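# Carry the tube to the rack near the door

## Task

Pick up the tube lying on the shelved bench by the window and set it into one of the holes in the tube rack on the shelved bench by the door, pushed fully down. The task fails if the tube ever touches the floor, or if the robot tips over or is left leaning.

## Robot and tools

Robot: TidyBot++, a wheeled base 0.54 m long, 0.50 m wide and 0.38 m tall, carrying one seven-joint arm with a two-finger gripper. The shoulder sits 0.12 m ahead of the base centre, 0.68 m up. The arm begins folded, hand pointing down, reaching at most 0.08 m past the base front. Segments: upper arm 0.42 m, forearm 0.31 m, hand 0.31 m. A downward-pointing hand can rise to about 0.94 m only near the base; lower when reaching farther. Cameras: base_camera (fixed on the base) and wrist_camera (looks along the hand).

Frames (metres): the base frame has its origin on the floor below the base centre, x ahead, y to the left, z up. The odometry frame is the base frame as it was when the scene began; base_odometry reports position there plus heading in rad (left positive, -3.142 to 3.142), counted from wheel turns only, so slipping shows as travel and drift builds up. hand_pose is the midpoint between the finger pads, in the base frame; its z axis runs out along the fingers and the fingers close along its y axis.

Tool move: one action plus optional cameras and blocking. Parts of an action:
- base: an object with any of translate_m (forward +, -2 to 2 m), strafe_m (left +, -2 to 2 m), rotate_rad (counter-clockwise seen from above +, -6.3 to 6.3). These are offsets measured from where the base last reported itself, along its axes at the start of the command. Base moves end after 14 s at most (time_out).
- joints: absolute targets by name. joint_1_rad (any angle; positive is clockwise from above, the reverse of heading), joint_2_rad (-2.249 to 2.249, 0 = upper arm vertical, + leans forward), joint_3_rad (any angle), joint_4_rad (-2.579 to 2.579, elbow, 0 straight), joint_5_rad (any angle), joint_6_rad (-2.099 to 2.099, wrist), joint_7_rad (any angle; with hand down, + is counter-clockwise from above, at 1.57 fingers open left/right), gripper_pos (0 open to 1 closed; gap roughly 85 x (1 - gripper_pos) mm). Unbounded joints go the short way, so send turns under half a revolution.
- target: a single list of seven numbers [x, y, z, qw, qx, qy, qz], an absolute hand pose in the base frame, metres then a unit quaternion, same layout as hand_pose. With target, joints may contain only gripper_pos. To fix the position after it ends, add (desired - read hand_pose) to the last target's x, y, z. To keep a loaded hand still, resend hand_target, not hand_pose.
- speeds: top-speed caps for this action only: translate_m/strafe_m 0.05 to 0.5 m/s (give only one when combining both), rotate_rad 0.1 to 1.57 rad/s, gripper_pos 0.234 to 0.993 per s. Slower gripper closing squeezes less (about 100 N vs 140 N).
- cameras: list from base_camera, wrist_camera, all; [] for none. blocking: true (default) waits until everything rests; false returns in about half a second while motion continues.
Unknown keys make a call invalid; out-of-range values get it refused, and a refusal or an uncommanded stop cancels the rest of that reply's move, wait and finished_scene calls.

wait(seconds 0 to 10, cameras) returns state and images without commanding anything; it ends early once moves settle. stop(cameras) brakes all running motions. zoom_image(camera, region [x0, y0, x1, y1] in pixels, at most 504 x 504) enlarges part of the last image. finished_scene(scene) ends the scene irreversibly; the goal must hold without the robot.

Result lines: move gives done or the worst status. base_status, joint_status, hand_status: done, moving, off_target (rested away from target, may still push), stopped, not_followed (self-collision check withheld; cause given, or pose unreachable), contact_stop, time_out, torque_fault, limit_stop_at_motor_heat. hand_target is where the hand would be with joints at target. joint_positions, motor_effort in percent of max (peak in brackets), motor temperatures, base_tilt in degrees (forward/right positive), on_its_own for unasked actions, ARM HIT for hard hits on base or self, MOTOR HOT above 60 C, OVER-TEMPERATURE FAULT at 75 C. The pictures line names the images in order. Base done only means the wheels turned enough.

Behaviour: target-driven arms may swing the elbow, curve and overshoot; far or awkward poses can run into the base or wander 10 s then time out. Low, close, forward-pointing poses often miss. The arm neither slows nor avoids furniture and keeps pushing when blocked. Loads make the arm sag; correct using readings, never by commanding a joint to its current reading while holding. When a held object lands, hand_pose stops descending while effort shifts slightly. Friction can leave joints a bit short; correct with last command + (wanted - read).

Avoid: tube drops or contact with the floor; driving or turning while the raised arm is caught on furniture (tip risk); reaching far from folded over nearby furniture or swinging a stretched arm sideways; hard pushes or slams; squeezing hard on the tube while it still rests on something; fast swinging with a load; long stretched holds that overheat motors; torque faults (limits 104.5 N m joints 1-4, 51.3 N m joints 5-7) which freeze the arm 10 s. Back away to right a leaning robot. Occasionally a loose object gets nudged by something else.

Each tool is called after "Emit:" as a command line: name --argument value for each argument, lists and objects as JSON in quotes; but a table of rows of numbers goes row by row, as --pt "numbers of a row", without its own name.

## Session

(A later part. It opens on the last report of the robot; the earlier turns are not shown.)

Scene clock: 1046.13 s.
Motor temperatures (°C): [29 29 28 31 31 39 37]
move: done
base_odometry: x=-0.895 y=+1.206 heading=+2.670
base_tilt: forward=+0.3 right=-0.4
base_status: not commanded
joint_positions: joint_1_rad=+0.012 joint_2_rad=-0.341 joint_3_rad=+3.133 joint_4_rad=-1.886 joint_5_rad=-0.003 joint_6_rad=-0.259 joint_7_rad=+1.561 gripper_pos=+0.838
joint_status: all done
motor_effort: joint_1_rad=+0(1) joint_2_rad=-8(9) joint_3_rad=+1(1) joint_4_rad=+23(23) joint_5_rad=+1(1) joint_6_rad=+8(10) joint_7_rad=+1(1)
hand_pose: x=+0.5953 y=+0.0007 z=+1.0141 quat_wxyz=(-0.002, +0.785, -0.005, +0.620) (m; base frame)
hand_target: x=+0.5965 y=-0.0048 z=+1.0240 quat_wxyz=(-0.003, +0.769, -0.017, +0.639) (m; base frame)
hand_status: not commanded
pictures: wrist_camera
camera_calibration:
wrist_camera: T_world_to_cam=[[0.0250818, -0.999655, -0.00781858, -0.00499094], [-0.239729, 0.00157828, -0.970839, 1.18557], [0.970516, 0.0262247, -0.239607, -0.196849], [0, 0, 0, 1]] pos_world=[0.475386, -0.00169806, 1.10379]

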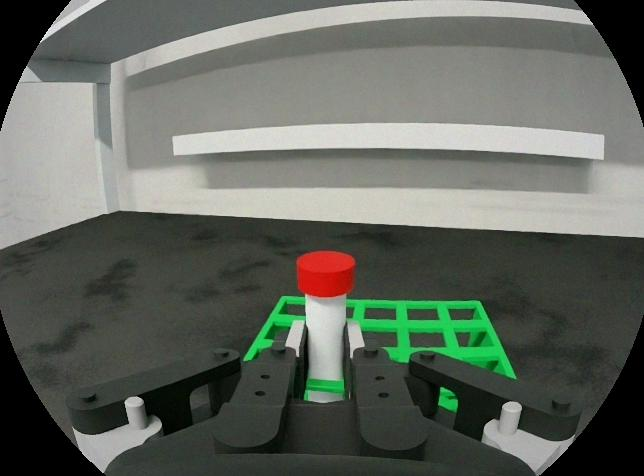

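Emit:
move --joints '{"joint_2_rad": -0.347, "joint_4_rad": -1.883, "joint_6_rad": -0.205}' --cameras '[]'

Emit:
move --joints '{"gripper_pos": 0.7}' --speeds '{"gripper_pos": 0.234}' --cameras '["wrist_camera"]'

Emit:
zoom_image --camera "wrist_camera" --region '[230, 240, 430, 420]'

Scene clock: 1050.40 s.
Motor temperatures (°C): [29 29 28 31 31 39 37]
move: done
base_odometry: x=-0.895 y=+1.206 heading=+2.670
base_tilt: forward=+0.3 right=-0.5
base_status: not commanded
joint_positions: joint_1_rad=+0.012 joint_2_rad=-0.341 joint_3_rad=+3.133 joint_4_rad=-1.880 joint_5_rad=-0.003 joint_6_rad=-0.259 joint_7_rad=+1.561 gripper_pos=+0.838
joint_status: all done
motor_effort: joint_1_rad=+0(0) joint_2_rad=-8(10) joint_3_rad=+0(0) joint_4_rad=+23(24) joint_5_rad=+0(1) joint_6_rad=+9(10) joint_7_rad=+1(1)
hand_pose: x=+0.5957 y=+0.0007 z=+1.0181 quat_wxyz=(-0.002, +0.783, -0.005, +0.622) (m; base frame)
hand_target: x=+0.5967 y=-0.0048 z=+1.0357 quat_wxyz=(-0.003, +0.764, -0.017, +0.644) (m; base frame)
hand_status: not commanded
pictures: none
No camera images: "cameras" was empty.

Scene clock: 1051.67 s.
Motor temperatures (°C): [29 29 28 31 31 39 37]
move: done
base_odometry: x=-0.895 y=+1.206 heading=+2.670
base_tilt: forward=+0.3 right=-0.4
base_status: not commanded
joint_positions: joint_1_rad=+0.012 joint_2_rad=-0.341 joint_3_rad=+3.133 joint_4_rad=-1.880 joint_5_rad=-0.003 joint_6_rad=-0.259 joint_7_rad=+1.561 gripper_pos=+0.698
joint_status: all done
motor_effort: joint_1_rad=+0(0) joint_2_rad=-8(9) joint_3_rad=+0(1) joint_4_rad=+23(24) joint_5_rad=+0(1) joint_6_rad=+8(9) joint_7_rad=+1(1)
hand_pose: x=+0.5957 y=+0.0007 z=+1.0181 quat_wxyz=(-0.002, +0.783, -0.005, +0.622) (m; base frame)
hand_target: x=+0.5967 y=-0.0048 z=+1.0357 quat_wxyz=(-0.003, +0.764, -0.017, +0.644) (m; base frame)
hand_status: not commanded
pictures: wrist_camera
camera_calibration:
wrist_camera: T_world_to_cam=[[0.0251543, -0.999655, -0.00756112, -0.00527957], [-0.233529, 0.00147831, -0.972349, 1.18734], [0.972024, 0.0262245, -0.233411, -0.203445], [0, 0, 0, 1]] pos_world=[0.475165, -0.00169776, 1.10698]

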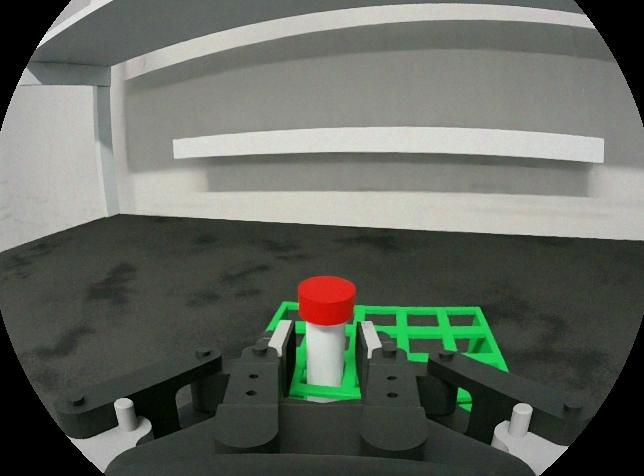

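Scaled by 2.520.

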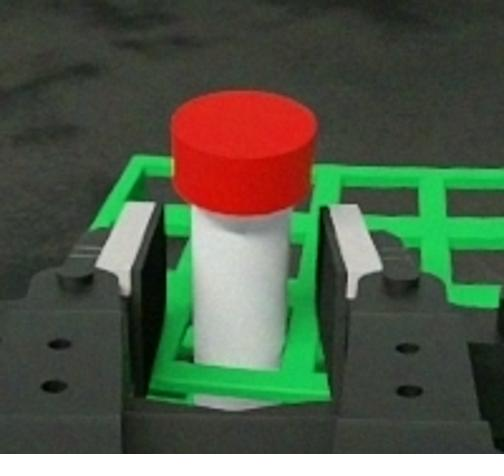

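Emit:
move --joints '{"gripper_pos": 0.45}' --cameras '[]'

Emit:
move --joints '{"joint_2_rad": -0.329, "joint_4_rad": -1.699, "joint_6_rad": -0.398}' --cameras '[]'

Emit:
move --joints '{"joint_2_rad": -0.31, "joint_4_rad": -1.45, "joint_6_rad": -0.65}' --cameras '["wrist_camera"]'

Emit:
move --base '{"translate_m": -0.15}' --cameras '["wrist_camera"]'

Scene clock: 1058.43 s.
Motor temperatures (°C): [29 29 28 31 31 39 37]
move: done
base_odometry: x=-0.895 y=+1.206 heading=+2.670
base_tilt: forward=+0.3 right=-0.4
base_status: not commanded
joint_positions: joint_1_rad=+0.012 joint_2_rad=-0.341 joint_3_rad=+3.133 joint_4_rad=-1.880 joint_5_rad=-0.003 joint_6_rad=-0.259 joint_7_rad=+1.561 gripper_pos=+0.451
joint_status: all done
motor_effort: joint_1_rad=+0(0) joint_2_rad=-9(9) joint_3_rad=+0(1) joint_4_rad=+23(23) joint_5_rad=+0(1) joint_6_rad=+8(9) joint_7_rad=+1(1)
hand_pose: x=+0.5957 y=+0.0007 z=+1.0181 quat_wxyz=(-0.002, +0.783, -0.005, +0.622) (m; base frame)
hand_target: x=+0.5967 y=-0.0048 z=+1.0357 quat_wxyz=(-0.003, +0.764, -0.017, +0.644) (m; base frame)
hand_status: not commanded
pictures: none
No camera images: "cameras" was empty.

Scene clock: 1059.57 s.
Motor temperatures (°C): [29 29 28 31 31 39 37]
move: done
base_odometry: x=-0.895 y=+1.206 heading=+2.670
base_tilt: forward=+0.3 right=-0.4
base_status: not commanded
joint_positions: joint_1_rad=+0.012 joint_2_rad=-0.341 joint_3_rad=+3.133 joint_4_rad=-1.699 joint_5_rad=-0.003 joint_6_rad=-0.320 joint_7_rad=+1.561 gripper_pos=+0.451
joint_status: all done
motor_effort: joint_1_rad=+0(1) joint_2_rad=-8(10) joint_3_rad=+0(1) joint_4_rad=+23(25) joint_5_rad=+0(1) joint_6_rad=+8(10) joint_7_rad=+1(1)
hand_pose: x=+0.5951 y=+0.0010 z=+1.1110 quat_wxyz=(-0.002, +0.744, -0.005, +0.668) (m; base frame)
hand_target: x=+0.5962 y=-0.0058 z=+1.0817 quat_wxyz=(-0.002, +0.773, -0.019, +0.634) (m; base frame)
hand_status: not commanded
pictures: none
No camera images: "cameras" was empty.

Scene clock: 1061.17 s.
Motor temperatures (°C): [29 29 28 31 31 39 37]
move: done
base_odometry: x=-0.895 y=+1.206 heading=+2.670
base_tilt: forward=+0.3 right=-0.4
base_status: not commanded
joint_positions: joint_1_rad=+0.012 joint_2_rad=-0.325 joint_3_rad=+3.133 joint_4_rad=-1.452 joint_5_rad=-0.003 joint_6_rad=-0.569 joint_7_rad=+1.561 gripper_pos=+0.451
joint_status: all done
motor_effort: joint_1_rad=+0(0) joint_2_rad=-8(10) joint_3_rad=+0(0) joint_4_rad=+21(24) joint_5_rad=+0(1) joint_6_rad=+9(10) joint_7_rad=+1(1)
hand_pose: x=+0.5772 y=+0.0014 z=+1.1767 quat_wxyz=(-0.002, +0.750, -0.005, +0.662) (m; base frame)
hand_target: x=+0.5800 y=-0.0067 z=+1.1461 quat_wxyz=(-0.001, +0.780, -0.021, +0.626) (m; base frame)
hand_status: not commanded
pictures: wrist_camera
camera_calibration:
wrist_camera: T_world_to_cam=[[0.0268653, -0.999629, -0.00448217, -0.00752434], [-0.132744, 0.000876629, -0.99115, 1.30122], [0.990786, 0.0272226, -0.132671, -0.277856], [0, 0, 0, 1]] pos_world=[0.448227, -0.00109828, 1.25281]

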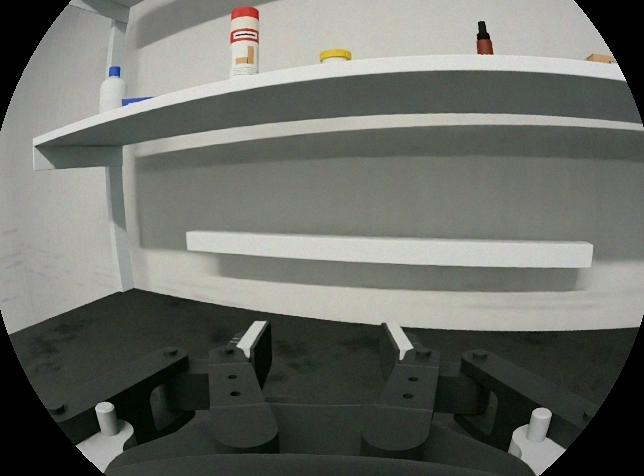

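Scene clock: 1062.73 s.
Motor temperatures (°C): [29 29 28 31 31 39 37]
move: done
base_odometry: x=-0.761 y=+1.138 heading=+2.670
base_tilt: forward=+0.3 right=-0.4
base_status: done
joint_positions: joint_1_rad=+0.014 joint_2_rad=-0.316 joint_3_rad=+3.132 joint_4_rad=-1.451 joint_5_rad=-0.003 joint_6_rad=-0.572 joint_7_rad=+1.561 gripper_pos=+0.451
joint_status: not commanded
motor_effort: joint_1_rad=+0(1) joint_2_rad=-8(12) joint_3_rad=+0(2) joint_4_rad=+21(23) joint_5_rad=+0(1) joint_6_rad=+9(10) joint_7_rad=+1(1)
hand_pose: x=+0.5815 y=+0.0006 z=+1.1723 quat_wxyz=(-0.002, +0.754, -0.005, +0.657) (m; base frame)
hand_target: x=+0.5800 y=-0.0067 z=+1.1461 quat_wxyz=(-0.001, +0.780, -0.021, +0.626) (m; base frame)
hand_status: not commanded
pictures: wrist_camera
camera_calibration:
wrist_camera: T_world_to_cam=[[0.0250886, -0.999674, -0.00483856, -0.00692159], [-0.143841, 0.00117985, -0.9896, 1.30204], [0.989283, 0.0255236, -0.143765, -0.268781], [0, 0, 0, 1]] pos_world=[0.453362, -0.00159529, 1.24983]

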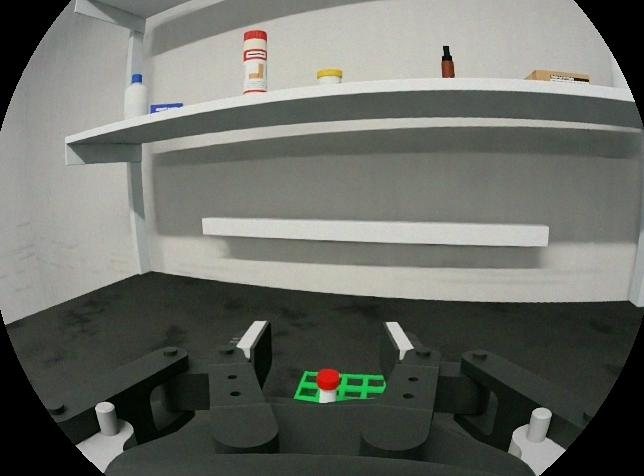

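Emit:
finished_scene --scene 1

The scene is finished: the task was done.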